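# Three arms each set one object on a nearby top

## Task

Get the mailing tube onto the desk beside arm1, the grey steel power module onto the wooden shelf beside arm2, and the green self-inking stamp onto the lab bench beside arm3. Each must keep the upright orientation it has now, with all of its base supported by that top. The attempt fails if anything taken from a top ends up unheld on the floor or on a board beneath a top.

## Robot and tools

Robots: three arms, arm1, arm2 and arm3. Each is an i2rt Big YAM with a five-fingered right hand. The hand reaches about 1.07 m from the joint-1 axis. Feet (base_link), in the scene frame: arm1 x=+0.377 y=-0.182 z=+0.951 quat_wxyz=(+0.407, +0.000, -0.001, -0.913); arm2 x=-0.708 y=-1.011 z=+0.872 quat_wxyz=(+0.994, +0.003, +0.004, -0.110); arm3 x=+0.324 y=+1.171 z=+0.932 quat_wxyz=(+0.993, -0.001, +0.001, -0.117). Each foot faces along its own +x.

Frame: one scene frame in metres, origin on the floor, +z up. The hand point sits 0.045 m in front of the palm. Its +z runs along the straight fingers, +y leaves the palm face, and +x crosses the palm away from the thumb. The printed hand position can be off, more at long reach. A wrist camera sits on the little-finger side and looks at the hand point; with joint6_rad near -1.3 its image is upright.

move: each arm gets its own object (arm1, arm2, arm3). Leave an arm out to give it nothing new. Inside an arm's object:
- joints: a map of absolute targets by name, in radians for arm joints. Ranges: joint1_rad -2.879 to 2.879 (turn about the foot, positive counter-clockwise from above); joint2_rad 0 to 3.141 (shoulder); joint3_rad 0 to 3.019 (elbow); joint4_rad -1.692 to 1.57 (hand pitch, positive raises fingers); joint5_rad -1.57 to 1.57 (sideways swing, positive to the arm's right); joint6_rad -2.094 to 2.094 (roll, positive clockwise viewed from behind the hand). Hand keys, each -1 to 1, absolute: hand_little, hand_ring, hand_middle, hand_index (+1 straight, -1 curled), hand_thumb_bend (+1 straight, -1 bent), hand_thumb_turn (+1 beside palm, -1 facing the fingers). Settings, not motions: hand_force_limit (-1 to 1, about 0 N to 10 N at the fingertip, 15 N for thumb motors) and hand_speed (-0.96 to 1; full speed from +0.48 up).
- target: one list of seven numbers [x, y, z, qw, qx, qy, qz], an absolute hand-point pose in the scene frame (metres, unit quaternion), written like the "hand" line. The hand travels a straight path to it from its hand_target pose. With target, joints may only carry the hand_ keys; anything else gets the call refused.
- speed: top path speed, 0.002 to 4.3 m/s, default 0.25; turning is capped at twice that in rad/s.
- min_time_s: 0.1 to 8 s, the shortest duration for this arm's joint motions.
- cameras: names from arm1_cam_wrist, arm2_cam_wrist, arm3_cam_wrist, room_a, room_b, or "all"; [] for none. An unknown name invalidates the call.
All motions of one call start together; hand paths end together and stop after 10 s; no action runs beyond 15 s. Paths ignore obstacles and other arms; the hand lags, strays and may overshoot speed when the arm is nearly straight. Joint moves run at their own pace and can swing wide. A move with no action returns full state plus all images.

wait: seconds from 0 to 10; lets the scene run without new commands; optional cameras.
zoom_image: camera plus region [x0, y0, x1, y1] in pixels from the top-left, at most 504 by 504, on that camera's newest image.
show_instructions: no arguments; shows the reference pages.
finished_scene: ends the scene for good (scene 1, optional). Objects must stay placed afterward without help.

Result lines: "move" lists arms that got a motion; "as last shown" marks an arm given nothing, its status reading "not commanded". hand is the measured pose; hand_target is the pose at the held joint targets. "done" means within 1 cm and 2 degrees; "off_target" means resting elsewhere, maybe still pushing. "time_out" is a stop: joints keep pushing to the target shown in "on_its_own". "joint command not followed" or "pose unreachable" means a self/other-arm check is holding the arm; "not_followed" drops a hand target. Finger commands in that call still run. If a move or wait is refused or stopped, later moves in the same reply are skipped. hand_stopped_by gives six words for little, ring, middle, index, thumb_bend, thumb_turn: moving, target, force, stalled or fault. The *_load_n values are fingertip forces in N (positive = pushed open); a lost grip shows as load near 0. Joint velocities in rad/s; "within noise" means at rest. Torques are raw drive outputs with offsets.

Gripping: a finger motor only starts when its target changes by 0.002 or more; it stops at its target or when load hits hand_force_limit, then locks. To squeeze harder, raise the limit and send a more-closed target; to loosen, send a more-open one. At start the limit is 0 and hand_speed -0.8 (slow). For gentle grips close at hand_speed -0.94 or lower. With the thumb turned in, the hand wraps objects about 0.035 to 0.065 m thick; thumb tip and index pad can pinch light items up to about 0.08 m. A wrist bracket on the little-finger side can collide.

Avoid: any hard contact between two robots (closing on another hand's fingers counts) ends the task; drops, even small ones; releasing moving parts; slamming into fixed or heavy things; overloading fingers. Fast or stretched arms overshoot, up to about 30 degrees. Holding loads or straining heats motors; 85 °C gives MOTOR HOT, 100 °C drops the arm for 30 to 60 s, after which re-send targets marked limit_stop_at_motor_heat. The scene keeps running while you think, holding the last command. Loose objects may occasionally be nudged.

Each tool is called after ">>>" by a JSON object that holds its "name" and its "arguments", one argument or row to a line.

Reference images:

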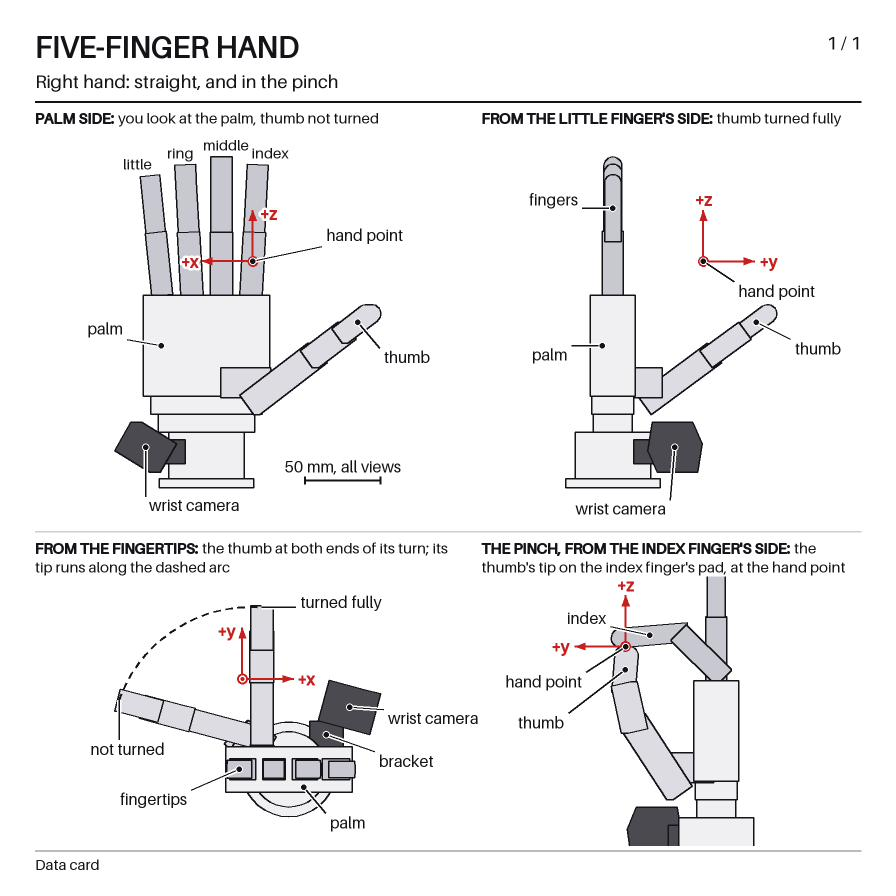

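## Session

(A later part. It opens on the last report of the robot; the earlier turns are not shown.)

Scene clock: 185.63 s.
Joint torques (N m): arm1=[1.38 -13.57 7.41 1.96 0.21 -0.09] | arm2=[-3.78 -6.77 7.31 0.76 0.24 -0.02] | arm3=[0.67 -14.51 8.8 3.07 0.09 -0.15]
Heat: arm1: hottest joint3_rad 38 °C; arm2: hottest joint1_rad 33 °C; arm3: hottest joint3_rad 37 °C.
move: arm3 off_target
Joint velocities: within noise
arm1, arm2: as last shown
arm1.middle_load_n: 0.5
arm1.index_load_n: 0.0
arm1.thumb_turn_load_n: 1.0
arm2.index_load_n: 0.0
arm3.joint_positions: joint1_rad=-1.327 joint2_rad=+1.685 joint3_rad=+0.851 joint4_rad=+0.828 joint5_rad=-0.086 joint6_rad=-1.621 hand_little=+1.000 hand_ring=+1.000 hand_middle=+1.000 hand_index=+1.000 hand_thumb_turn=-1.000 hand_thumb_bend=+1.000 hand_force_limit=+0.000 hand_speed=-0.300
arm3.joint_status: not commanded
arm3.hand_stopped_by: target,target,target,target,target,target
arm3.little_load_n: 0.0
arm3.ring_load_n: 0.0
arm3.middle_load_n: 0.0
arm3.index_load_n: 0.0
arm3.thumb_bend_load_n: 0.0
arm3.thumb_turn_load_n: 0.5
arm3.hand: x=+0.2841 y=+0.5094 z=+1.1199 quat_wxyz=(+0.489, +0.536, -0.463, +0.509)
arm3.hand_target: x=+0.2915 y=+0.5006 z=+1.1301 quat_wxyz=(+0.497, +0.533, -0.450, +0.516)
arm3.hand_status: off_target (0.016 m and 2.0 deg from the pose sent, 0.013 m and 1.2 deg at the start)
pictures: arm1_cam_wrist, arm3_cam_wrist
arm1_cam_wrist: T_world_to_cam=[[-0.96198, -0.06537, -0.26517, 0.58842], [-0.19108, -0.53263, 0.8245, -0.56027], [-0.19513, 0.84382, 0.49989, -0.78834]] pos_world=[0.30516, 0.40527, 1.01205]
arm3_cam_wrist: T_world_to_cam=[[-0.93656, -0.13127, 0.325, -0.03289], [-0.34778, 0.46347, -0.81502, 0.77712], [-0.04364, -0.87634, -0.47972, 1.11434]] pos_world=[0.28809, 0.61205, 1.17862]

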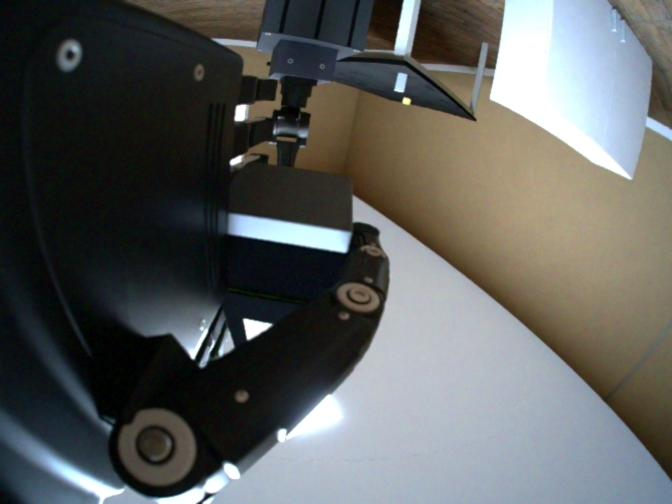

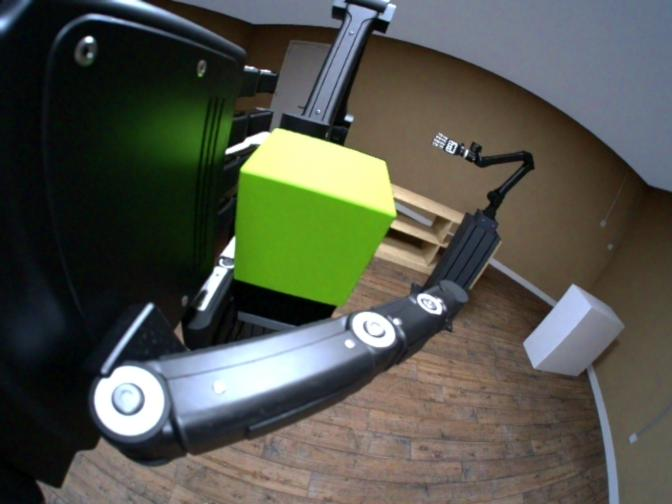

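>>> {"name": "move", "arguments": {
  "arm3": {"target": [0.2910, 0.507, 1.138, 0.49715, 0.5334, -0.44994, 0.51572], "speed": 0.08},
  "cameras": ["arm3_cam_wrist", "arm1_cam_wrist"]
}}

>>> {"name": "zoom_image", "arguments": {
  "camera": "arm3_cam_wrist",
  "region": [200, 60, 420, 280]
}}

Scene clock: 187.33 s.
Joint torques (N m): arm1=[1.26 -13.39 7.53 1.91 0.19 -0.11] | arm2=[-3.72 -6.77 7.3 0.76 0.25 -0.01] | arm3=[0.21 -17.03 7.72 2.25 0.07 -0.17]
Heat: arm1: hottest joint3_rad 38 °C; arm2: hottest joint1_rad 33 °C; arm3: hottest joint3_rad 37 °C.
move: arm3 off_target
Joint velocities: within noise
arm1, arm2: as last shown
arm1.middle_load_n: 0.0
arm2.ring_load_n: -0.5
arm2.thumb_bend_load_n: -0.5
arm3.joint_positions: joint1_rad=-1.327 joint2_rad=+1.681 joint3_rad=+0.851 joint4_rad=+0.828 joint5_rad=-0.086 joint6_rad=-1.621 hand_little=+1.000 hand_ring=+1.000 hand_middle=+1.000 hand_index=+1.000 hand_thumb_turn=-1.000 hand_thumb_bend=+1.000 hand_force_limit=+0.000 hand_speed=-0.300
arm3.joint_status: not commanded
arm3.hand_stopped_by: target,target,target,target,target,target
arm3.little_load_n: 0.0
arm3.ring_load_n: 0.0
arm3.middle_load_n: 0.0
arm3.index_load_n: -0.5
arm3.thumb_bend_load_n: 0.0
arm3.thumb_turn_load_n: 0.5
arm3.hand: x=+0.2841 y=+0.5097 z=+1.1225 quat_wxyz=(+0.490, +0.535, -0.462, +0.510)
arm3.hand_target: x=+0.2909 y=+0.5072 z=+1.1381 quat_wxyz=(+0.497, +0.533, -0.450, +0.516)
arm3.hand_status: off_target (0.017 m and 1.8 deg from the pose sent, 0.020 m and 2.0 deg at the start)
pictures: arm1_cam_wrist, arm3_cam_wrist
arm1_cam_wrist: T_world_to_cam=[[-0.96198, -0.06537, -0.26517, 0.58842], [-0.19108, -0.53263, 0.8245, -0.56027], [-0.19513, 0.84382, 0.49989, -0.78834]] pos_world=[0.30516, 0.40527, 1.01205]
arm3_cam_wrist: T_world_to_cam=[[-0.93655, -0.1299, 0.32557, -0.03508], [-0.3478, 0.45999, -0.81698, 0.78321], [-0.04363, -0.87837, -0.47598, 1.11271]] pos_world=[0.28809, 0.61255, 1.18092]

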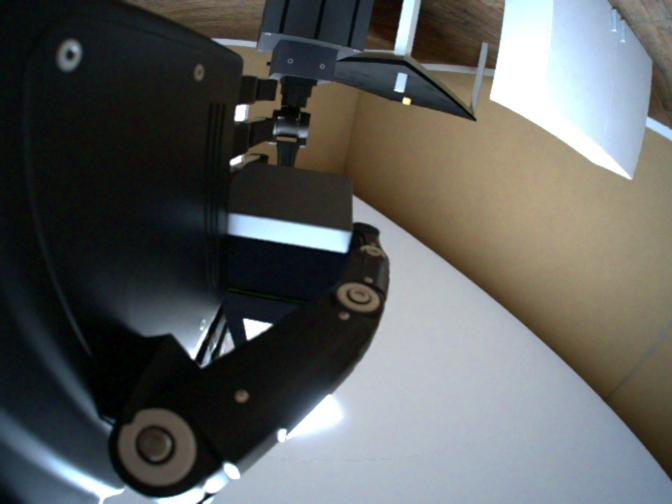

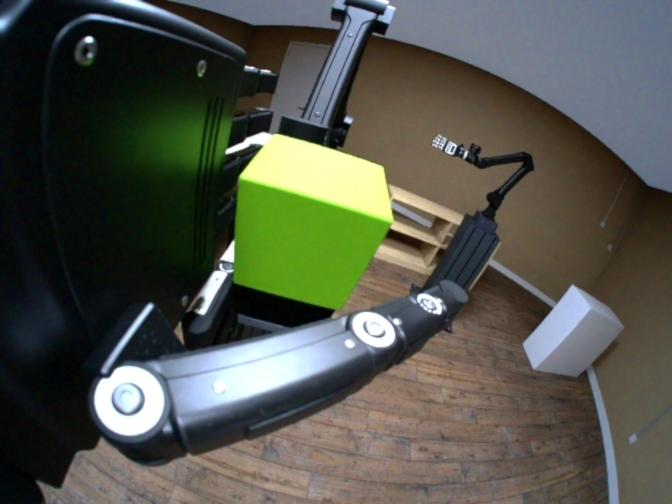

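Scaled by 2.291 from the camera's image (finer frame: 960x720).

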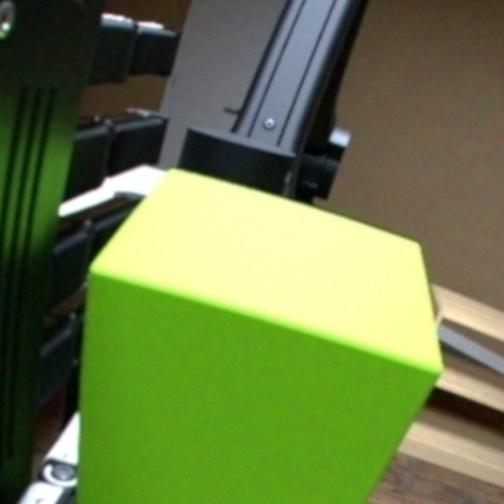

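>>> {"name": "move", "arguments": {
  "arm3": {"target": [0.2885, 0.545, 1.140, 0.49715, 0.5334, -0.44994, 0.51572], "speed": 0.1}
}}

>>> {"name": "move", "arguments": {
  "arm3": {"target": [0.2910, 0.500, 1.1355, 0.49715, 0.5334, -0.44994, 0.51572], "speed": 0.08},
  "cameras": ["arm3_cam_wrist", "arm1_cam_wrist"]
}}

>>> {"name": "zoom_image", "arguments": {
  "camera": "arm3_cam_wrist",
  "region": [200, 60, 420, 280]
}}

Scene clock: 189.03 s.
Joint torques (N m): arm1=[1.03 -13.27 7.5 1.92 0.22 -0.1] | arm2=[-3.66 -6.89 7.25 0.79 0.24 -0.03] | arm3=[0.38 -15.33 6.65 3.17 -0.09 -0.14]
Heat: arm1: hottest joint3_rad 38 °C; arm2: hottest joint1_rad 33 °C; arm3: hottest joint3_rad 37 °C.
move: arm3 off_target
Joint velocities: within noise
arm1, arm2: as last shown
arm2.ring_load_n: 0.0
arm2.thumb_bend_load_n: 0.0
arm3.joint_positions: joint1_rad=-1.327 joint2_rad=+1.595 joint3_rad=+0.763 joint4_rad=+0.831 joint5_rad=-0.086 joint6_rad=-1.621 hand_little=+1.000 hand_ring=+1.000 hand_middle=+1.000 hand_index=+1.000 hand_thumb_turn=-1.000 hand_thumb_bend=+1.000 hand_force_limit=+0.000 hand_speed=-0.300
arm3.joint_status: not commanded
arm3.hand_stopped_by: target,target,target,target,target,target
arm3.little_load_n: 0.0
arm3.ring_load_n: 0.0
arm3.middle_load_n: 0.0
arm3.index_load_n: 0.0
arm3.thumb_bend_load_n: 0.0
arm3.thumb_turn_load_n: 0.0
arm3.hand: x=+0.2839 y=+0.5425 z=+1.1303 quat_wxyz=(+0.490, +0.535, -0.462, +0.510)
arm3.hand_target: x=+0.2884 y=+0.5450 z=+1.1399 quat_wxyz=(+0.497, +0.533, -0.450, +0.516)
arm3.hand_status: off_target (0.011 m and 1.7 deg from the pose sent, 0.040 m and 1.8 deg at the start)
pictures: none

Scene clock: 190.23 s.
Joint torques (N m): arm1=[1.26 -13.39 7.46 1.88 0.2 -0.11] | arm2=[-3.55 -6.59 7.34 0.77 0.24 -0.02] | arm3=[0.26 -13.92 9.98 2.3 0.07 -0.15]
Heat: arm1: hottest joint3_rad 38 °C; arm2: hottest joint1_rad 33 °C; arm3: hottest joint3_rad 37 °C.
move: arm3 off_target
Joint velocities: within noise
arm1, arm2: as last shown
arm2.thumb_turn_load_n: 0.5
arm3.joint_positions: joint1_rad=-1.327 joint2_rad=+1.670 joint3_rad=+0.838 joint4_rad=+0.831 joint5_rad=-0.086 joint6_rad=-1.621 hand_little=+1.000 hand_ring=+1.000 hand_middle=+1.000 hand_index=+1.000 hand_thumb_turn=-1.000 hand_thumb_bend=+1.000 hand_force_limit=+0.000 hand_speed=-0.300
arm3.joint_status: not commanded
arm3.hand_stopped_by: target,target,target,target,target,target
arm3.little_load_n: 0.0
arm3.ring_load_n: 0.0
arm3.middle_load_n: 0.0
arm3.index_load_n: 0.0
arm3.thumb_bend_load_n: 0.0
arm3.thumb_turn_load_n: 0.5
arm3.hand: x=+0.2841 y=+0.5145 z=+1.1228 quat_wxyz=(+0.490, +0.535, -0.462, +0.510)
arm3.hand_target: x=+0.2910 y=+0.5011 z=+1.1356 quat_wxyz=(+0.497, +0.533, -0.450, +0.516)
arm3.hand_status: off_target (0.020 m and 1.8 deg from the pose sent, 0.043 m and 1.7 deg at the start)
pictures: arm1_cam_wrist, arm3_cam_wrist
arm1_cam_wrist: T_world_to_cam=[[-0.96198, -0.06537, -0.26517, 0.58842], [-0.19108, -0.53263, 0.8245, -0.56027], [-0.19513, 0.84382, 0.49989, -0.78834]] pos_world=[0.30516, 0.40527, 1.01205]
arm3_cam_wrist: T_world_to_cam=[[-0.93656, -0.13, 0.3255, -0.03451], [-0.34778, 0.46028, -0.81682, 0.78084], [-0.04363, -0.8782, -0.4763, 1.11734]] pos_world=[0.28799, 0.61735, 1.18122]

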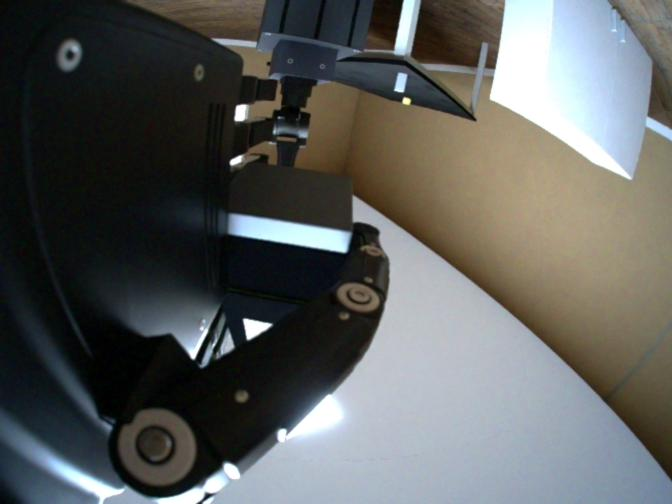

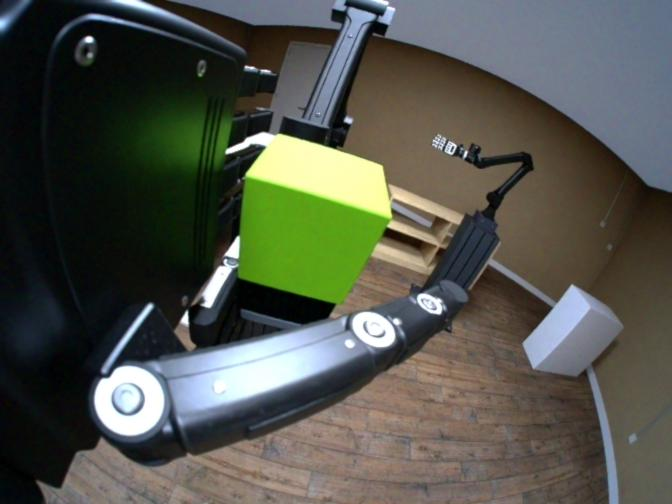

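Scaled by 2.291 from the camera's image (finer frame: 960x720).

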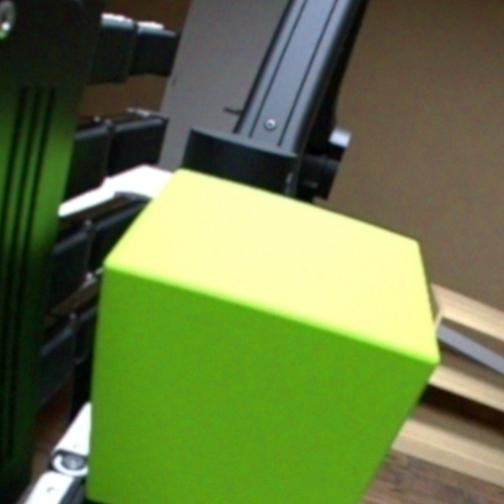

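>>> {"name": "move", "arguments": {
  "arm3": {"target": [0.2766, 0.4995, 1.1360, 0.49715, 0.5334, -0.44994, 0.51572], "speed": 0.06},
  "cameras": ["arm3_cam_wrist", "arm1_cam_wrist"]
}}

>>> {"name": "zoom_image", "arguments": {
  "camera": "arm3_cam_wrist",
  "region": [200, 60, 420, 280]
}}

>>> {"name": "zoom_image", "arguments": {
  "camera": "arm1_cam_wrist",
  "region": [180, 150, 400, 400]
}}

Scene clock: 191.87 s.
Joint torques (N m): arm1=[1.32 -13.86 7.45 1.84 0.18 -0.11] | arm2=[-3.37 -6.59 7.27 0.83 0.25 -0.02] | arm3=[-1.67 -14.33 10.22 2.26 -0.09 -0.17]
Heat: arm1: hottest joint3_rad 38 °C; arm2: hottest joint1_rad 33 °C; arm3: hottest joint3_rad 37 °C.
move: arm3 off_target
Joint velocities: within noise
arm1, arm2: as last shown
arm2.thumb_turn_load_n: 0.0
arm3.joint_positions: joint1_rad=-1.335 joint2_rad=+1.670 joint3_rad=+0.838 joint4_rad=+0.831 joint5_rad=-0.111 joint6_rad=-1.621 hand_little=+1.000 hand_ring=+1.000 hand_middle=+1.000 hand_index=+1.000 hand_thumb_turn=-1.000 hand_thumb_bend=+1.000 hand_force_limit=+0.000 hand_speed=-0.300
arm3.joint_status: not commanded
arm3.hand_stopped_by: target,target,target,target,target,target
arm3.little_load_n: 0.0
arm3.ring_load_n: 0.0
arm3.middle_load_n: 0.0
arm3.index_load_n: 0.0
arm3.thumb_bend_load_n: 0.0
arm3.thumb_turn_load_n: 0.5
arm3.hand: x=+0.2839 y=+0.5138 z=+1.1228 quat_wxyz=(+0.485, +0.539, -0.458, +0.514)
arm3.hand_target: x=+0.2765 y=+0.5007 z=+1.1362 quat_wxyz=(+0.497, +0.533, -0.450, +0.516)
arm3.hand_status: off_target (0.021 m and 1.8 deg from the pose sent, 0.021 m and 1.8 deg at the start)
pictures: arm1_cam_wrist, arm3_cam_wrist
arm1_cam_wrist: T_world_to_cam=[[-0.96198, -0.06537, -0.26517, 0.58842], [-0.19108, -0.53263, 0.8245, -0.56027], [-0.19513, 0.84382, 0.49989, -0.78834]] pos_world=[0.30516, 0.40527, 1.01205]
arm3_cam_wrist: T_world_to_cam=[[-0.93415, -0.14644, 0.32544, -0.02686], [-0.35576, 0.4542, -0.81678, 0.78646], [-0.02821, -0.87878, -0.47639, 1.11275]] pos_world=[0.28608, 0.61672, 1.18122]

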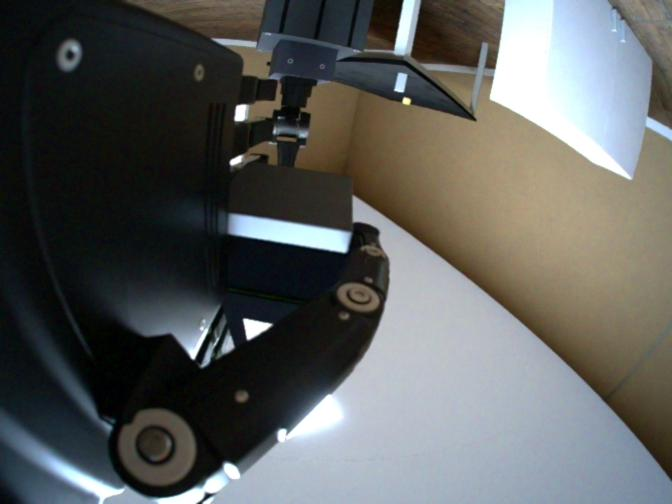

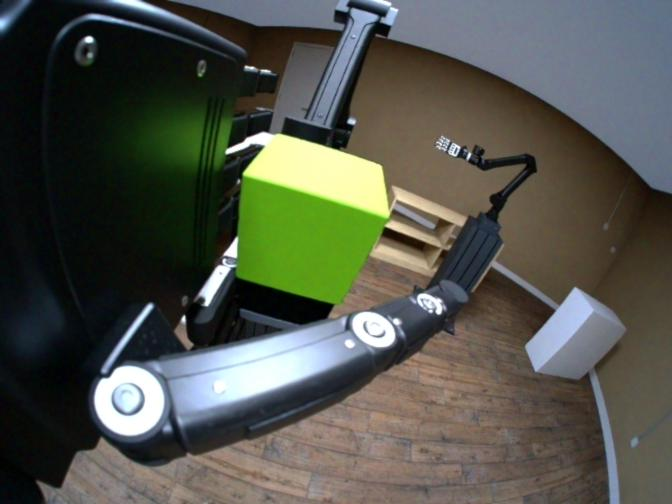

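Scaled by 2.291 from the camera's image (finer frame: 960x720).

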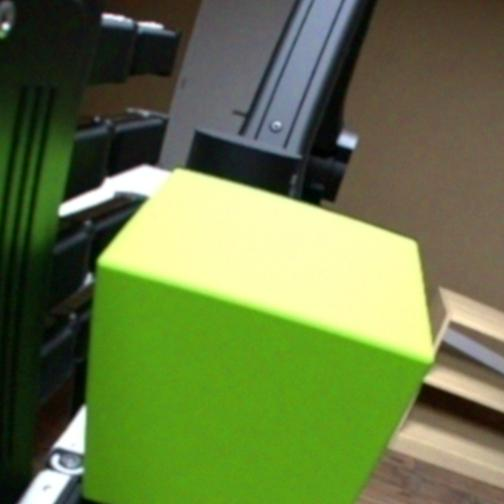

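Scaled by 2.016 from the camera's image (finer frame: 960x720).

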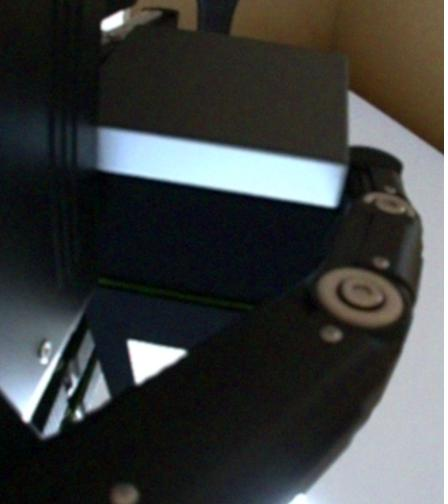

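>>> {"name": "move", "arguments": {
  "arm3": {"target": [0.2630, 0.4990, 1.1365, 0.49715, 0.5334, -0.44994, 0.51572], "speed": 0.06},
  "cameras": ["arm3_cam_wrist", "arm1_cam_wrist"]
}}

>>> {"name": "zoom_image", "arguments": {
  "camera": "arm3_cam_wrist",
  "region": [200, 60, 420, 280]
}}

Scene clock: 193.57 s.
Joint torques (N m): arm1=[1.32 -13.51 7.47 1.94 0.2 -0.1] | arm2=[-3.49 -6.59 7.24 0.72 0.24 -0.02] | arm3=[-1.9 -13.86 10.09 2.09 -0.1 -0.12]
Heat: arm1: hottest joint3_rad 38 °C; arm2: hottest joint1_rad 33 °C; arm3: hottest joint3_rad 37 °C.
move: arm3 off_target
Joint velocities: within noise
arm1: as last shown
arm2.joint_positions: joint1_rad=+0.314 joint2_rad=+1.164 joint3_rad=+0.578 joint4_rad=+0.605 joint5_rad=+0.236 joint6_rad=-1.576 hand_little=+1.000 hand_ring=+1.000 hand_middle=+1.000 hand_index=+1.000 hand_thumb_turn=-1.000 hand_thumb_bend=+0.900 hand_force_limit=+0.200 hand_speed=-0.600
arm2.joint_status: not commanded
arm2.hand_stopped_by: target,target,target,target,target,target
arm2.little_load_n: 0.0
arm2.ring_load_n: -0.5
arm2.middle_load_n: 0.0
arm2.index_load_n: 0.0
arm2.thumb_bend_load_n: 0.0
arm2.thumb_turn_load_n: 0.0
arm2.hand: x=-0.1963 y=-1.0699 z=+1.1367 quat_wxyz=(+0.049, +0.701, -0.052, +0.709)
arm2.hand_target: x=-0.2006 y=-1.0775 z=+1.1306 quat_wxyz=(+0.057, +0.707, -0.055, +0.703)
arm2.hand_status: not commanded
arm3.joint_positions: joint1_rad=-1.364 joint2_rad=+1.672 joint3_rad=+0.842 joint4_rad=+0.831 joint5_rad=-0.141 joint6_rad=-1.621 hand_little=+1.000 hand_ring=+1.000 hand_middle=+1.000 hand_index=+1.000 hand_thumb_turn=-1.000 hand_thumb_bend=+1.000 hand_force_limit=+0.000 hand_speed=-0.300
arm3.joint_status: not commanded
arm3.hand_stopped_by: target,target,target,target,target,target
arm3.little_load_n: 0.0
arm3.ring_load_n: 0.0
arm3.middle_load_n: 0.0
arm3.index_load_n: 0.0
arm3.thumb_bend_load_n: 0.0
arm3.thumb_turn_load_n: 0.5
arm3.hand: x=+0.2710 y=+0.5124 z=+1.1245 quat_wxyz=(+0.486, +0.539, -0.456, +0.515)
arm3.hand_target: x=+0.2629 y=+0.5001 z=+1.1365 quat_wxyz=(+0.497, +0.533, -0.450, +0.516)
arm3.hand_status: off_target (0.020 m and 1.6 deg from the pose sent, 0.029 m and 1.8 deg at the start)
pictures: arm1_cam_wrist, arm3_cam_wrist
arm1_cam_wrist: T_world_to_cam=[[-0.96198, -0.06537, -0.26517, 0.58842], [-0.19108, -0.53263, 0.8245, -0.56027], [-0.19513, 0.84382, 0.49989, -0.78834]] pos_world=[0.30516, 0.40527, 1.01205]
arm3_cam_wrist: T_world_to_cam=[[-0.93396, -0.14642, 0.326, -0.04043], [-0.35633, 0.45098, -0.81832, 0.78739], [-0.0272, -0.88044, -0.47338, 1.10926]] pos_world=[0.27298, 0.61561, 1.18262]

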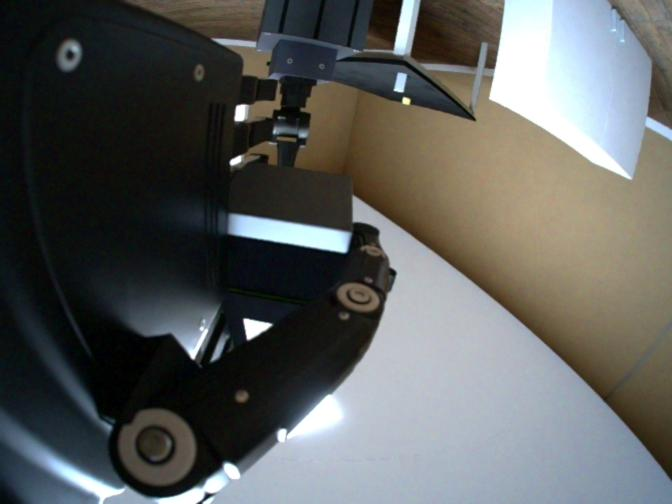

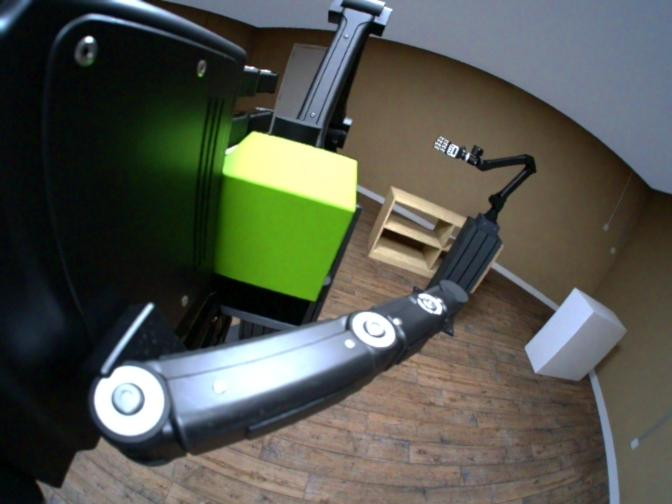

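Scaled by 2.291 from the camera's image (finer frame: 960x720).

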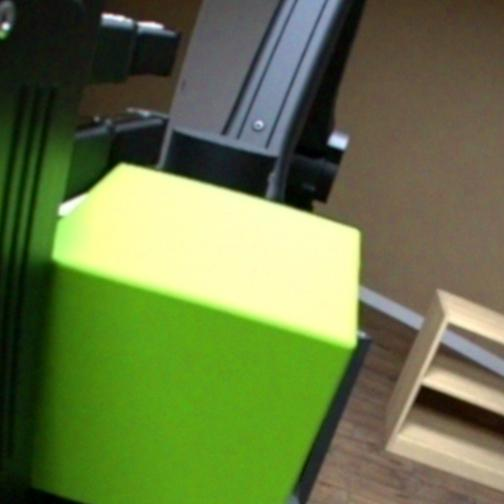

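>>> {"name": "move", "arguments": {
  "arm3": {"joints": {"hand_thumb_bend": 0.3, "hand_speed": -0.6, "hand_force_limit": -0.6}}
}}

>>> {"name": "move", "arguments": {
  "arm3": {"joints": {"hand_thumb_bend": -0.3, "hand_speed": -0.94, "hand_force_limit": -0.5}},
  "cameras": ["arm3_cam_wrist", "arm1_cam_wrist"]
}}

>>> {"name": "zoom_image", "arguments": {
  "camera": "arm3_cam_wrist",
  "region": [180, 80, 480, 380]
}}

Scene clock: 196.30 s.
Joint torques (N m): arm1=[1.26 -13.45 7.47 1.94 0.21 -0.11] | arm2=[-3.66 -6.71 7.28 0.76 0.22 -0.03] | arm3=[-1.55 -14.45 9.94 2.18 -0.1 -0.15]
Heat: arm1: hottest joint3_rad 38 °C; arm2: hottest joint1_rad 33 °C; arm3: hottest joint3_rad 37 °C.
move: arm3 done
Joint velocities: within noise
arm1, arm2: as last shown
arm1.little_load_n: 0.5
arm1.middle_load_n: 0.5
arm2.little_load_n: -0.5
arm2.ring_load_n: 0.0
arm2.thumb_turn_load_n: 0.5
arm3.joint_positions: joint1_rad=-1.364 joint2_rad=+1.672 joint3_rad=+0.842 joint4_rad=+0.831 joint5_rad=-0.141 joint6_rad=-1.621 hand_little=+1.000 hand_ring=+1.000 hand_middle=+1.000 hand_index=+1.000 hand_thumb_turn=-1.000 hand_thumb_bend=+0.300 hand_force_limit=-0.600 hand_speed=-0.600
arm3.joint_status: all done
arm3.hand_stopped_by: target,target,target,target,target,target
arm3.little_load_n: 0.0
arm3.ring_load_n: 0.0
arm3.middle_load_n: 0.0
arm3.index_load_n: 0.0
arm3.thumb_bend_load_n: 0.0
arm3.thumb_turn_load_n: 0.5
arm3.hand: x=+0.2710 y=+0.5124 z=+1.1245 quat_wxyz=(+0.486, +0.539, -0.456, +0.515)
arm3.hand_target: x=+0.2629 y=+0.5001 z=+1.1365 quat_wxyz=(+0.497, +0.533, -0.450, +0.516)
arm3.hand_status: not commanded
pictures: none

Scene clock: 198.93 s.
Joint torques (N m): arm1=[1.32 -13.39 7.41 1.91 0.2 -0.11] | arm2=[-3.78 -6.77 7.27 0.75 0.24 -0.03] | arm3=[-1.44 -14.04 10.07 2.07 -0.08 -0.17]
Heat: arm1: hottest joint3_rad 38 °C; arm2: hottest joint1_rad 33 °C; arm3: hottest joint3_rad 38 °C.
move: arm3 off_target
Joint velocities: within noise
arm1.joint_positions: joint1_rad=-2.369 joint2_rad=+2.059 joint3_rad=+0.929 joint4_rad=+1.166 joint5_rad=-0.068 joint6_rad=+1.499 hand_little=+1.000 hand_ring=+1.000 hand_middle=+1.000 hand_index=+1.000 hand_thumb_turn=-1.000 hand_thumb_bend=+0.022 hand_force_limit=+0.400 hand_speed=-0.930
arm1.joint_status: not commanded
arm1.hand_stopped_by: target,target,target,target,force,target
arm1.little_load_n: 0.0
arm1.ring_load_n: 0.0
arm1.middle_load_n: 0.0
arm1.index_load_n: 0.0
arm1.thumb_bend_load_n: 10.0
arm1.thumb_turn_load_n: 1.0
arm1.hand: x=+0.2739 y=+0.4995 z=+1.0723 quat_wxyz=(+0.500, -0.535, +0.445, +0.517)
arm1.hand_target: x=+0.2748 y=+0.5080 z=+1.0616 quat_wxyz=(+0.500, -0.539, +0.446, +0.511)
arm1.hand_status: not commanded
arm2: as last shown
arm2.little_load_n: 0.0
arm2.thumb_turn_load_n: 0.0
arm3.joint_positions: joint1_rad=-1.364 joint2_rad=+1.672 joint3_rad=+0.842 joint4_rad=+0.831 joint5_rad=-0.141 joint6_rad=-1.621 hand_little=+1.000 hand_ring=+1.000 hand_middle=+1.000 hand_index=+1.000 hand_thumb_turn=-1.000 hand_thumb_bend=+0.142 hand_force_limit=-0.500 hand_speed=-0.940
arm3.joint_status: hand_thumb_bend off_target (ended at +0.142, target -0.300); the others done
arm3.hand_stopped_by: target,target,target,target,force,target
arm3.little_load_n: 0.0
arm3.ring_load_n: 0.0
arm3.middle_load_n: 0.0
arm3.index_load_n: 0.0
arm3.thumb_bend_load_n: 4.0
arm3.thumb_turn_load_n: 0.5
arm3.hand: x=+0.2710 y=+0.5124 z=+1.1245 quat_wxyz=(+0.486, +0.539, -0.456, +0.515)
arm3.hand_target: x=+0.2629 y=+0.5001 z=+1.1365 quat_wxyz=(+0.497, +0.533, -0.450, +0.516)
arm3.hand_status: not commanded
pictures: arm1_cam_wrist, arm3_cam_wrist
arm1_cam_wrist: T_world_to_cam=[[-0.96198, -0.06537, -0.26517, 0.58842], [-0.19108, -0.53263, 0.8245, -0.56027], [-0.19513, 0.84382, 0.49989, -0.78834]] pos_world=[0.30516, 0.40527, 1.01205]
arm3_cam_wrist: T_world_to_cam=[[-0.93396, -0.14642, 0.326, -0.04043], [-0.35633, 0.45098, -0.81832, 0.78739], [-0.0272, -0.88044, -0.47338, 1.10926]] pos_world=[0.27298, 0.61561, 1.18262]

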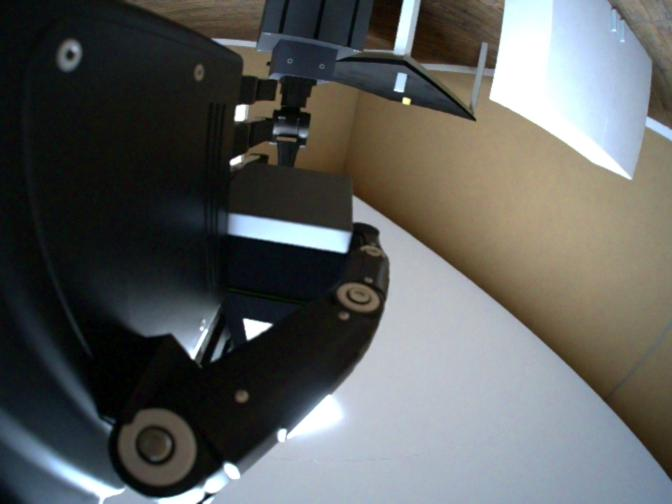

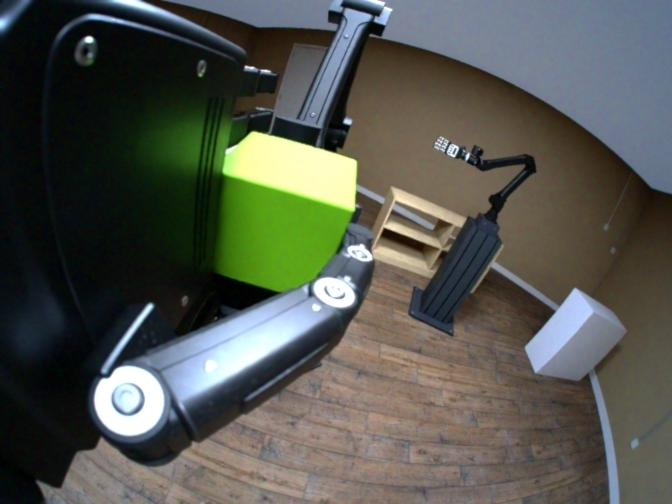

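Scaled by 1.680 from the camera's image (finer frame: 960x720).

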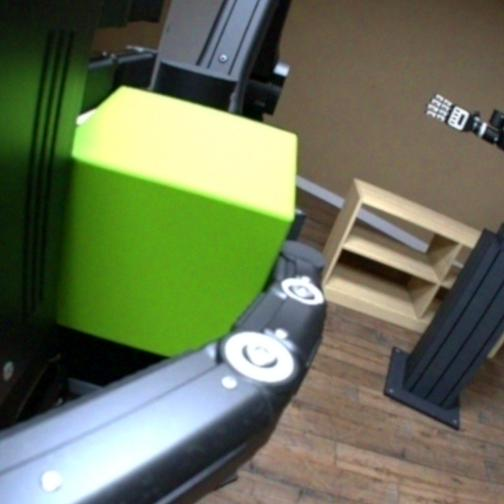

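>>> {"name": "move", "arguments": {
  "arm3": {"joints": {"hand_thumb_bend": -0.4, "hand_speed": -0.93, "hand_force_limit": 0.25}},
  "cameras": ["arm3_cam_wrist", "arm1_cam_wrist"]
}}

Scene clock: 199.83 s.
Joint torques (N m): arm1=[1.2 -13.22 7.46 1.89 0.22 -0.1] | arm2=[-3.96 -6.53 7.28 0.68 0.24 -0.01] | arm3=[-1.73 -14.45 10.03 2.21 -0.08 -0.12]
Heat: arm1: hottest joint3_rad 38 °C; arm2: hottest joint1_rad 33 °C; arm3: hottest joint3_rad 38 °C.
move: arm3 off_target
Joint velocities: within noise
arm1, arm2: as last shown
arm3.joint_positions: joint1_rad=-1.364 joint2_rad=+1.672 joint3_rad=+0.842 joint4_rad=+0.831 joint5_rad=-0.141 joint6_rad=-1.621 hand_little=+1.000 hand_ring=+1.000 hand_middle=+1.000 hand_index=+1.000 hand_thumb_turn=-1.000 hand_thumb_bend=+0.117 hand_force_limit=+0.250 hand_speed=-0.930
arm3.joint_status: hand_thumb_bend off_target (ended at +0.117, target -0.400); the others done
arm3.hand_stopped_by: target,target,target,target,force,target
arm3.little_load_n: 0.0
arm3.ring_load_n: 0.0
arm3.middle_load_n: 0.0
arm3.index_load_n: 0.0
arm3.thumb_bend_load_n: 9.5
arm3.thumb_turn_load_n: 0.0
arm3.hand: x=+0.2710 y=+0.5124 z=+1.1245 quat_wxyz=(+0.486, +0.539, -0.456, +0.515)
arm3.hand_target: x=+0.2629 y=+0.5001 z=+1.1365 quat_wxyz=(+0.497, +0.533, -0.450, +0.516)
arm3.hand_status: not commanded
pictures: arm1_cam_wrist, arm3_cam_wrist
arm1_cam_wrist: T_world_to_cam=[[-0.96198, -0.06537, -0.26517, 0.58842], [-0.19108, -0.53263, 0.8245, -0.56027], [-0.19513, 0.84382, 0.49989, -0.78834]] pos_world=[0.30516, 0.40527, 1.01205]
arm3_cam_wrist: T_world_to_cam=[[-0.93396, -0.14642, 0.326, -0.04043], [-0.35633, 0.45098, -0.81832, 0.78739], [-0.0272, -0.88044, -0.47338, 1.10926]] pos_world=[0.27298, 0.61561, 1.18262]

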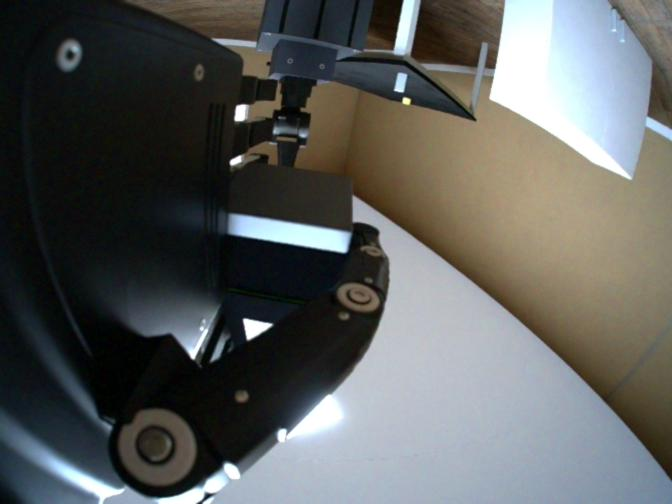

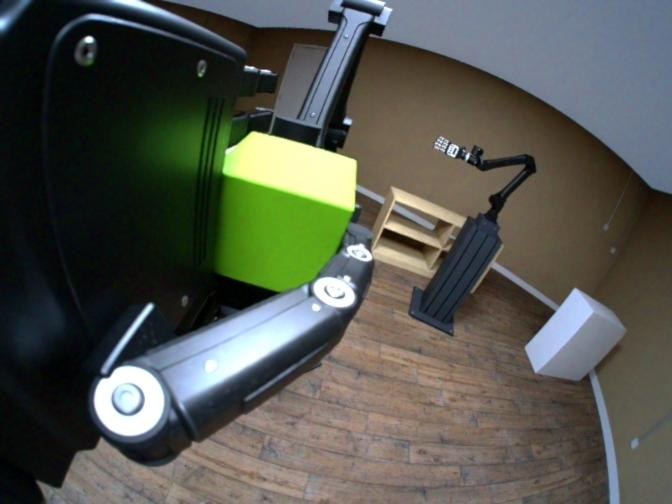

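>>> {"name": "move", "arguments": {
  "arm1": {"joints": {"hand_thumb_bend": 0.3, "hand_speed": -0.9}},
  "cameras": ["arm1_cam_wrist", "arm3_cam_wrist"]
}}

Scene clock: 202.57 s.
Joint torques (N m): arm1=[1.26 -13.98 7.45 1.91 0.15 -0.12] | arm2=[-3.6 -6.71 7.32 0.7 0.25 -0.02] | arm3=[-1.2 -14.51 10.11 2.22 -0.07 -0.13]
Heat: arm1: hottest joint3_rad 38 °C; arm2: hottest joint1_rad 33 °C; arm3: hottest joint3_rad 38 °C.
move: arm1 done
Joint velocities: within noise
arm1.joint_positions: joint1_rad=-2.369 joint2_rad=+2.059 joint3_rad=+0.929 joint4_rad=+1.166 joint5_rad=-0.067 joint6_rad=+1.499 hand_little=+1.000 hand_ring=+1.000 hand_middle=+1.000 hand_index=+1.000 hand_thumb_turn=-1.000 hand_thumb_bend=+0.300 hand_force_limit=+0.400 hand_speed=-0.900
arm1.joint_status: all done
arm1.hand_stopped_by: target,target,target,target,target,target
arm1.little_load_n: 0.0
arm1.ring_load_n: 0.0
arm1.middle_load_n: 0.0
arm1.index_load_n: 0.5
arm1.thumb_bend_load_n: 0.0
arm1.thumb_turn_load_n: 0.0
arm1.hand: x=+0.2741 y=+0.4996 z=+1.0723 quat_wxyz=(+0.500, -0.534, +0.445, +0.516)
arm1.hand_target: x=+0.2748 y=+0.5080 z=+1.0617 quat_wxyz=(+0.500, -0.539, +0.446, +0.511)
arm1.hand_status: not commanded
arm2, arm3: as last shown
arm3.joint_positions: joint1_rad=-1.364 joint2_rad=+1.673 joint3_rad=+0.842 joint4_rad=+0.831 joint5_rad=-0.142 joint6_rad=-1.621 hand_little=+1.000 hand_ring=+1.000 hand_middle=+1.000 hand_index=+1.000 hand_thumb_turn=-1.000 hand_thumb_bend=+0.117 hand_force_limit=+0.250 hand_speed=-0.930
arm3.thumb_bend_load_n: 7.5
arm3.hand: x=+0.2712 y=+0.5123 z=+1.1238 quat_wxyz=(+0.485, +0.539, -0.456, +0.515)
arm3.hand_target: x=+0.2629 y=+0.5001 z=+1.1367 quat_wxyz=(+0.497, +0.533, -0.450, +0.516)
arm1_cam_wrist: T_world_to_cam=[[-0.96205, -0.0646, -0.26513, 0.58809], [-0.19147, -0.53249, 0.82449, -0.56019], [-0.19445, 0.84396, 0.49991, -0.78863]] pos_world=[0.30516, 0.40527, 1.01205]
arm3_cam_wrist: T_world_to_cam=[[-0.93387, -0.1475, 0.32578, -0.03928], [-0.35664, 0.45163, -0.81783, 0.78613], [-0.0265, -0.87993, -0.47437, 1.10947]] pos_world=[0.27308, 0.61541, 1.18202]

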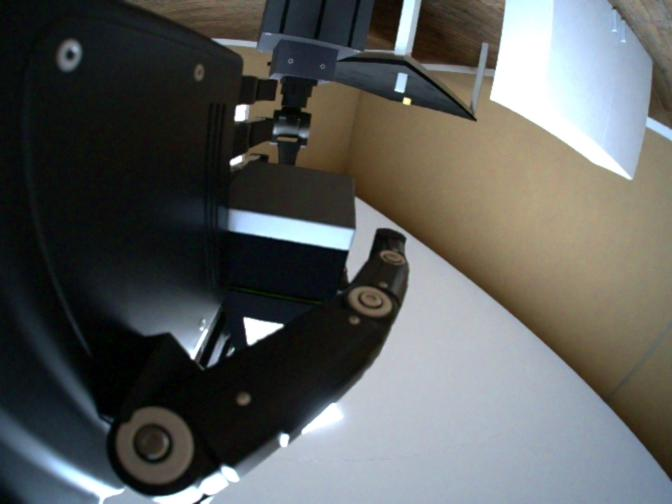

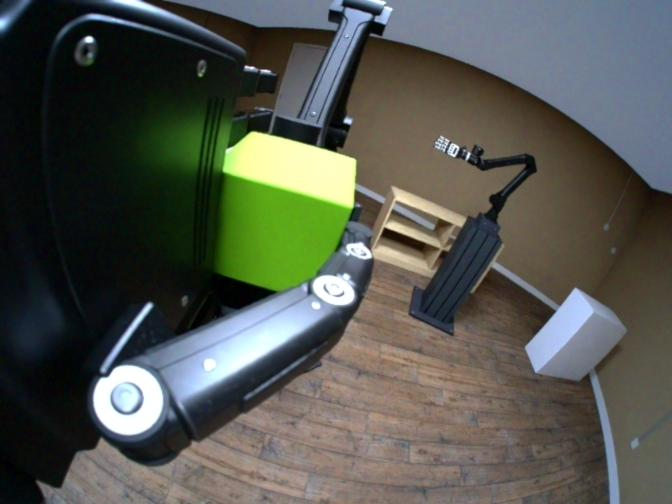

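>>> {"name": "move", "arguments": {
  "arm3": {"joints": {"hand_thumb_bend": -0.5, "hand_speed": -0.93, "hand_force_limit": 0.4}},
  "arm1": {"joints": {"hand_thumb_bend": 1.0, "hand_speed": -0.5}}
}}

>>> {"name": "move", "arguments": {
  "arm1": {"target": [0.292, 0.507, 1.058, 0.500, -0.539, 0.446, 0.511], "speed": 0.06},
  "cameras": ["arm1_cam_wrist", "arm3_cam_wrist"]
}}

Scene clock: 204.50 s.
Joint torques (N m): arm1=[1.14 -13.63 7.47 1.94 0.19 -0.09] | arm2=[-3.78 -6.59 7.27 0.84 0.25 -0.03] | arm3=[-1.32 -14.92 10 2.07 -0.04 -0.15]
Heat: arm1: hottest joint3_rad 38 °C; arm2: hottest joint1_rad 33 °C; arm3: hottest joint3_rad 38 °C.
move: arm1 done; arm3 off_target
Joint velocities: within noise
arm1.joint_positions: joint1_rad=-2.369 joint2_rad=+2.059 joint3_rad=+0.929 joint4_rad=+1.166 joint5_rad=-0.067 joint6_rad=+1.499 hand_little=+1.000 hand_ring=+1.000 hand_middle=+1.000 hand_index=+1.000 hand_thumb_turn=-1.000 hand_thumb_bend=+1.000 hand_force_limit=+0.400 hand_speed=-0.500
arm1.joint_status: all done
arm1.hand_stopped_by: target,target,target,target,target,target
arm1.little_load_n: 0.0
arm1.ring_load_n: 0.0
arm1.middle_load_n: 0.0
arm1.index_load_n: 0.0
arm1.thumb_bend_load_n: 0.0
arm1.thumb_turn_load_n: -0.5
arm1.hand: x=+0.2741 y=+0.4996 z=+1.0723 quat_wxyz=(+0.500, -0.534, +0.445, +0.516)
arm1.hand_target: x=+0.2748 y=+0.5080 z=+1.0617 quat_wxyz=(+0.500, -0.539, +0.446, +0.511)
arm1.hand_status: not commanded
arm2: as last shown
arm2.little_load_n: 0.5
arm3.joint_positions: joint1_rad=-1.364 joint2_rad=+1.673 joint3_rad=+0.842 joint4_rad=+0.831 joint5_rad=-0.142 joint6_rad=-1.621 hand_little=+1.000 hand_ring=+1.000 hand_middle=+1.000 hand_index=+1.000 hand_thumb_turn=-1.000 hand_thumb_bend=+0.105 hand_force_limit=+0.400 hand_speed=-0.930
arm3.joint_status: hand_thumb_bend off_target (ended at +0.105, target -0.500); the others done
arm3.hand_stopped_by: target,target,target,target,force,target
arm3.little_load_n: 0.0
arm3.ring_load_n: 0.0
arm3.middle_load_n: 0.0
arm3.index_load_n: 0.0
arm3.thumb_bend_load_n: 10.0
arm3.thumb_turn_load_n: 0.0
arm3.hand: x=+0.2712 y=+0.5123 z=+1.1238 quat_wxyz=(+0.485, +0.539, -0.456, +0.515)
arm3.hand_target: x=+0.2629 y=+0.5001 z=+1.1367 quat_wxyz=(+0.497, +0.533, -0.450, +0.516)
arm3.hand_status: not commanded
pictures: none

Scene clock: 205.57 s.
Joint torques (N m): arm1=[0.79 -13.27 7.08 2.4 -0.04 -0.09] | arm2=[-3.66 -6.83 7.28 0.73 0.22 -0.02] | arm3=[-2.08 -14.74 10.04 2.21 -0.12 -0.13]
Heat: arm1: hottest joint3_rad 38 °C; arm2: hottest joint1_rad 33 °C; arm3: hottest joint3_rad 38 °C.
move: arm1 off_target
Joint velocities: within noise
arm1.joint_positions: joint1_rad=-2.396 joint2_rad=+2.061 joint3_rad=+0.929 joint4_rad=+1.166 joint5_rad=-0.097 joint6_rad=+1.499 hand_little=+1.000 hand_ring=+1.000 hand_middle=+1.000 hand_index=+1.000 hand_thumb_turn=-1.000 hand_thumb_bend=+1.000 hand_force_limit=+0.400 hand_speed=-0.500
arm1.joint_status: not commanded
arm1.hand_stopped_by: target,target,target,target,target,target
arm1.little_load_n: 0.0
arm1.ring_load_n: 0.0
arm1.middle_load_n: 0.0
arm1.index_load_n: 0.0
arm1.thumb_bend_load_n: 0.0
arm1.thumb_turn_load_n: -0.5
arm1.hand: x=+0.2870 y=+0.4997 z=+1.0710 quat_wxyz=(+0.499, -0.536, +0.444, +0.516)
arm1.hand_target: x=+0.2922 y=+0.5063 z=+1.0580 quat_wxyz=(+0.500, -0.539, +0.446, +0.511)
arm1.hand_status: off_target (0.016 m and 0.8 deg from the pose sent, 0.024 m and 0.8 deg at the start)
arm2, arm3: as last shown
arm2.little_load_n: 0.0
arm3.joint_positions: joint1_rad=-1.364 joint2_rad=+1.677 joint3_rad=+0.842 joint4_rad=+0.831 joint5_rad=-0.142 joint6_rad=-1.621 hand_little=+1.000 hand_ring=+1.000 hand_middle=+1.000 hand_index=+1.000 hand_thumb_turn=-1.000 hand_thumb_bend=+0.105 hand_force_limit=+0.400 hand_speed=-0.930
arm3.hand: x=+0.2711 y=+0.5121 z=+1.1211 quat_wxyz=(+0.484, +0.540, -0.458, +0.514)
arm3.hand_target: x=+0.2630 y=+0.5000 z=+1.1365 quat_wxyz=(+0.497, +0.533, -0.450, +0.516)
arm1_cam_wrist: T_world_to_cam=[[-0.96157, -0.06766, -0.26608, 0.60265], [-0.19097, -0.53146, 0.82528, -0.55806], [-0.19725, 0.84438, 0.49812, -0.78304]] pos_world=[0.31847, 0.40537, 1.01095]
arm3_cam_wrist: T_world_to_cam=[[-0.9339, -0.14881, 0.32509, -0.03697], [-0.35655, 0.45505, -0.81597, 0.78016], [-0.02651, -0.87794, -0.47803, 1.11104]] pos_world=[0.27308, 0.61491, 1.17972]

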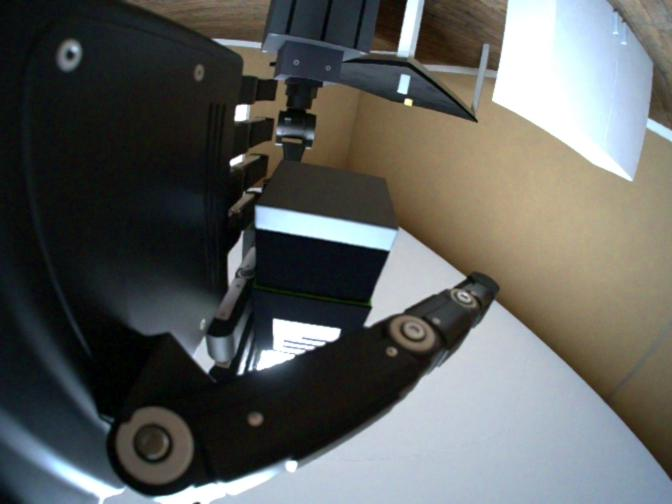

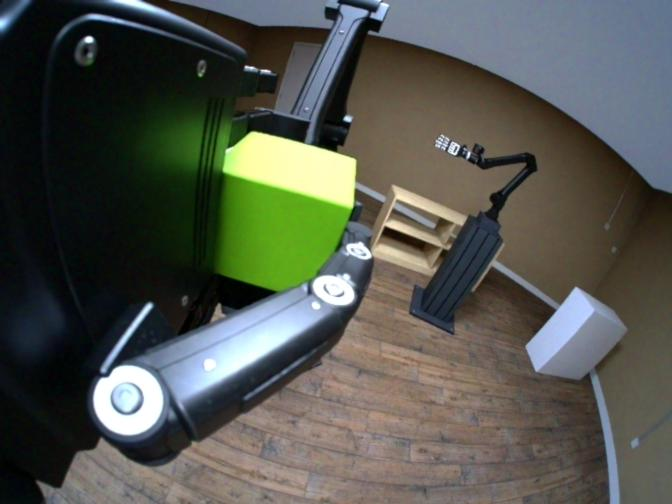

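>>> {"name": "move", "arguments": {
  "arm1": {"target": [0.306, 0.370, 1.052, 0.500, -0.539, 0.446, 0.511], "speed": 0.15},
  "cameras": ["arm1_cam_wrist", "arm3_cam_wrist"]
}}

Scene clock: 207.53 s.
Joint torques (N m): arm1=[0.32 -12.51 2.41 3 -0.02 -0.08] | arm2=[-3.49 -6.89 7.27 0.77 0.24 -0.01] | arm3=[-1.73 -15.27 10.03 2.11 -0.07 -0.17]
Heat: arm1: hottest joint3_rad 38 °C; arm2: hottest joint1_rad 33 °C; arm3: hottest joint3_rad 39 °C.
move: arm1 done
Joint velocities: within noise
arm1.joint_positions: joint1_rad=-2.428 joint2_rad=+2.001 joint3_rad=+0.572 joint4_rad=+1.434 joint5_rad=-0.133 joint6_rad=+1.499 hand_little=+1.000 hand_ring=+1.000 hand_middle=+1.000 hand_index=+1.000 hand_thumb_turn=-1.000 hand_thumb_bend=+1.000 hand_force_limit=+0.400 hand_speed=-0.500
arm1.joint_status: not commanded
arm1.hand_stopped_by: target,target,target,target,target,target
arm1.little_load_n: 0.0
arm1.ring_load_n: 0.0
arm1.middle_load_n: 0.0
arm1.index_load_n: 0.0
arm1.thumb_bend_load_n: 0.0
arm1.thumb_turn_load_n: -0.5
arm1.hand: x=+0.3001 y=+0.3734 z=+1.0452 quat_wxyz=(+0.490, -0.544, +0.451, +0.511)
arm1.hand_target: x=+0.3060 y=+0.3701 z=+1.0519 quat_wxyz=(+0.500, -0.539, +0.446, +0.511)
arm1.hand_status: done (0.010 m and 1.3 deg from the pose sent, 0.133 m and 0.8 deg at the start)
arm2, arm3: as last shown
arm3.index_load_n: 0.5
arm3.thumb_bend_load_n: 10.5
arm1_cam_wrist: T_world_to_cam=[[-0.96116, -0.07856, -0.26456, 0.60214], [-0.18969, -0.50823, 0.84007, -0.62591], [-0.20046, 0.85763, 0.47359, -0.63932]] pos_world=[0.33187, 0.2775, 0.98789]
arm3_cam_wrist: T_world_to_cam=[[-0.9339, -0.14881, 0.32509, -0.03697], [-0.35655, 0.45505, -0.81597, 0.78016], [-0.02651, -0.87794, -0.47803, 1.11104]] pos_world=[0.27308, 0.61491, 1.17972]

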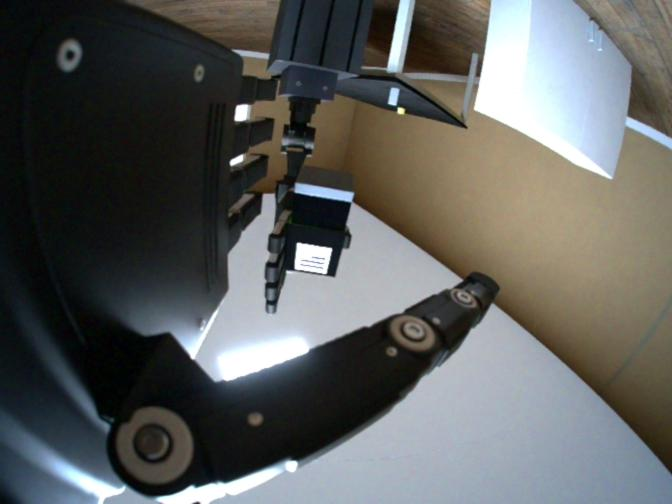

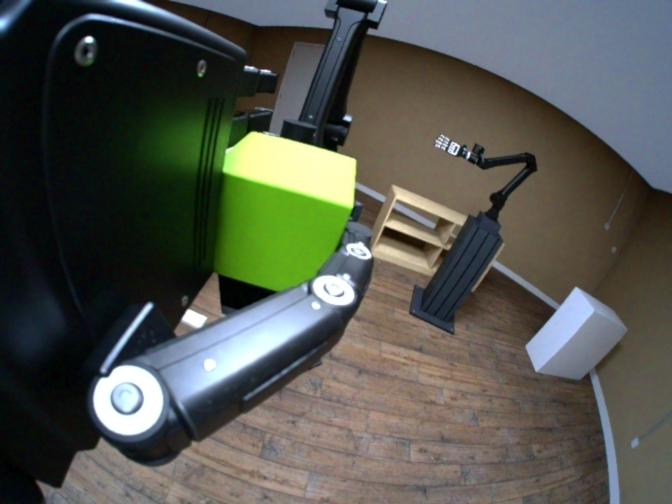

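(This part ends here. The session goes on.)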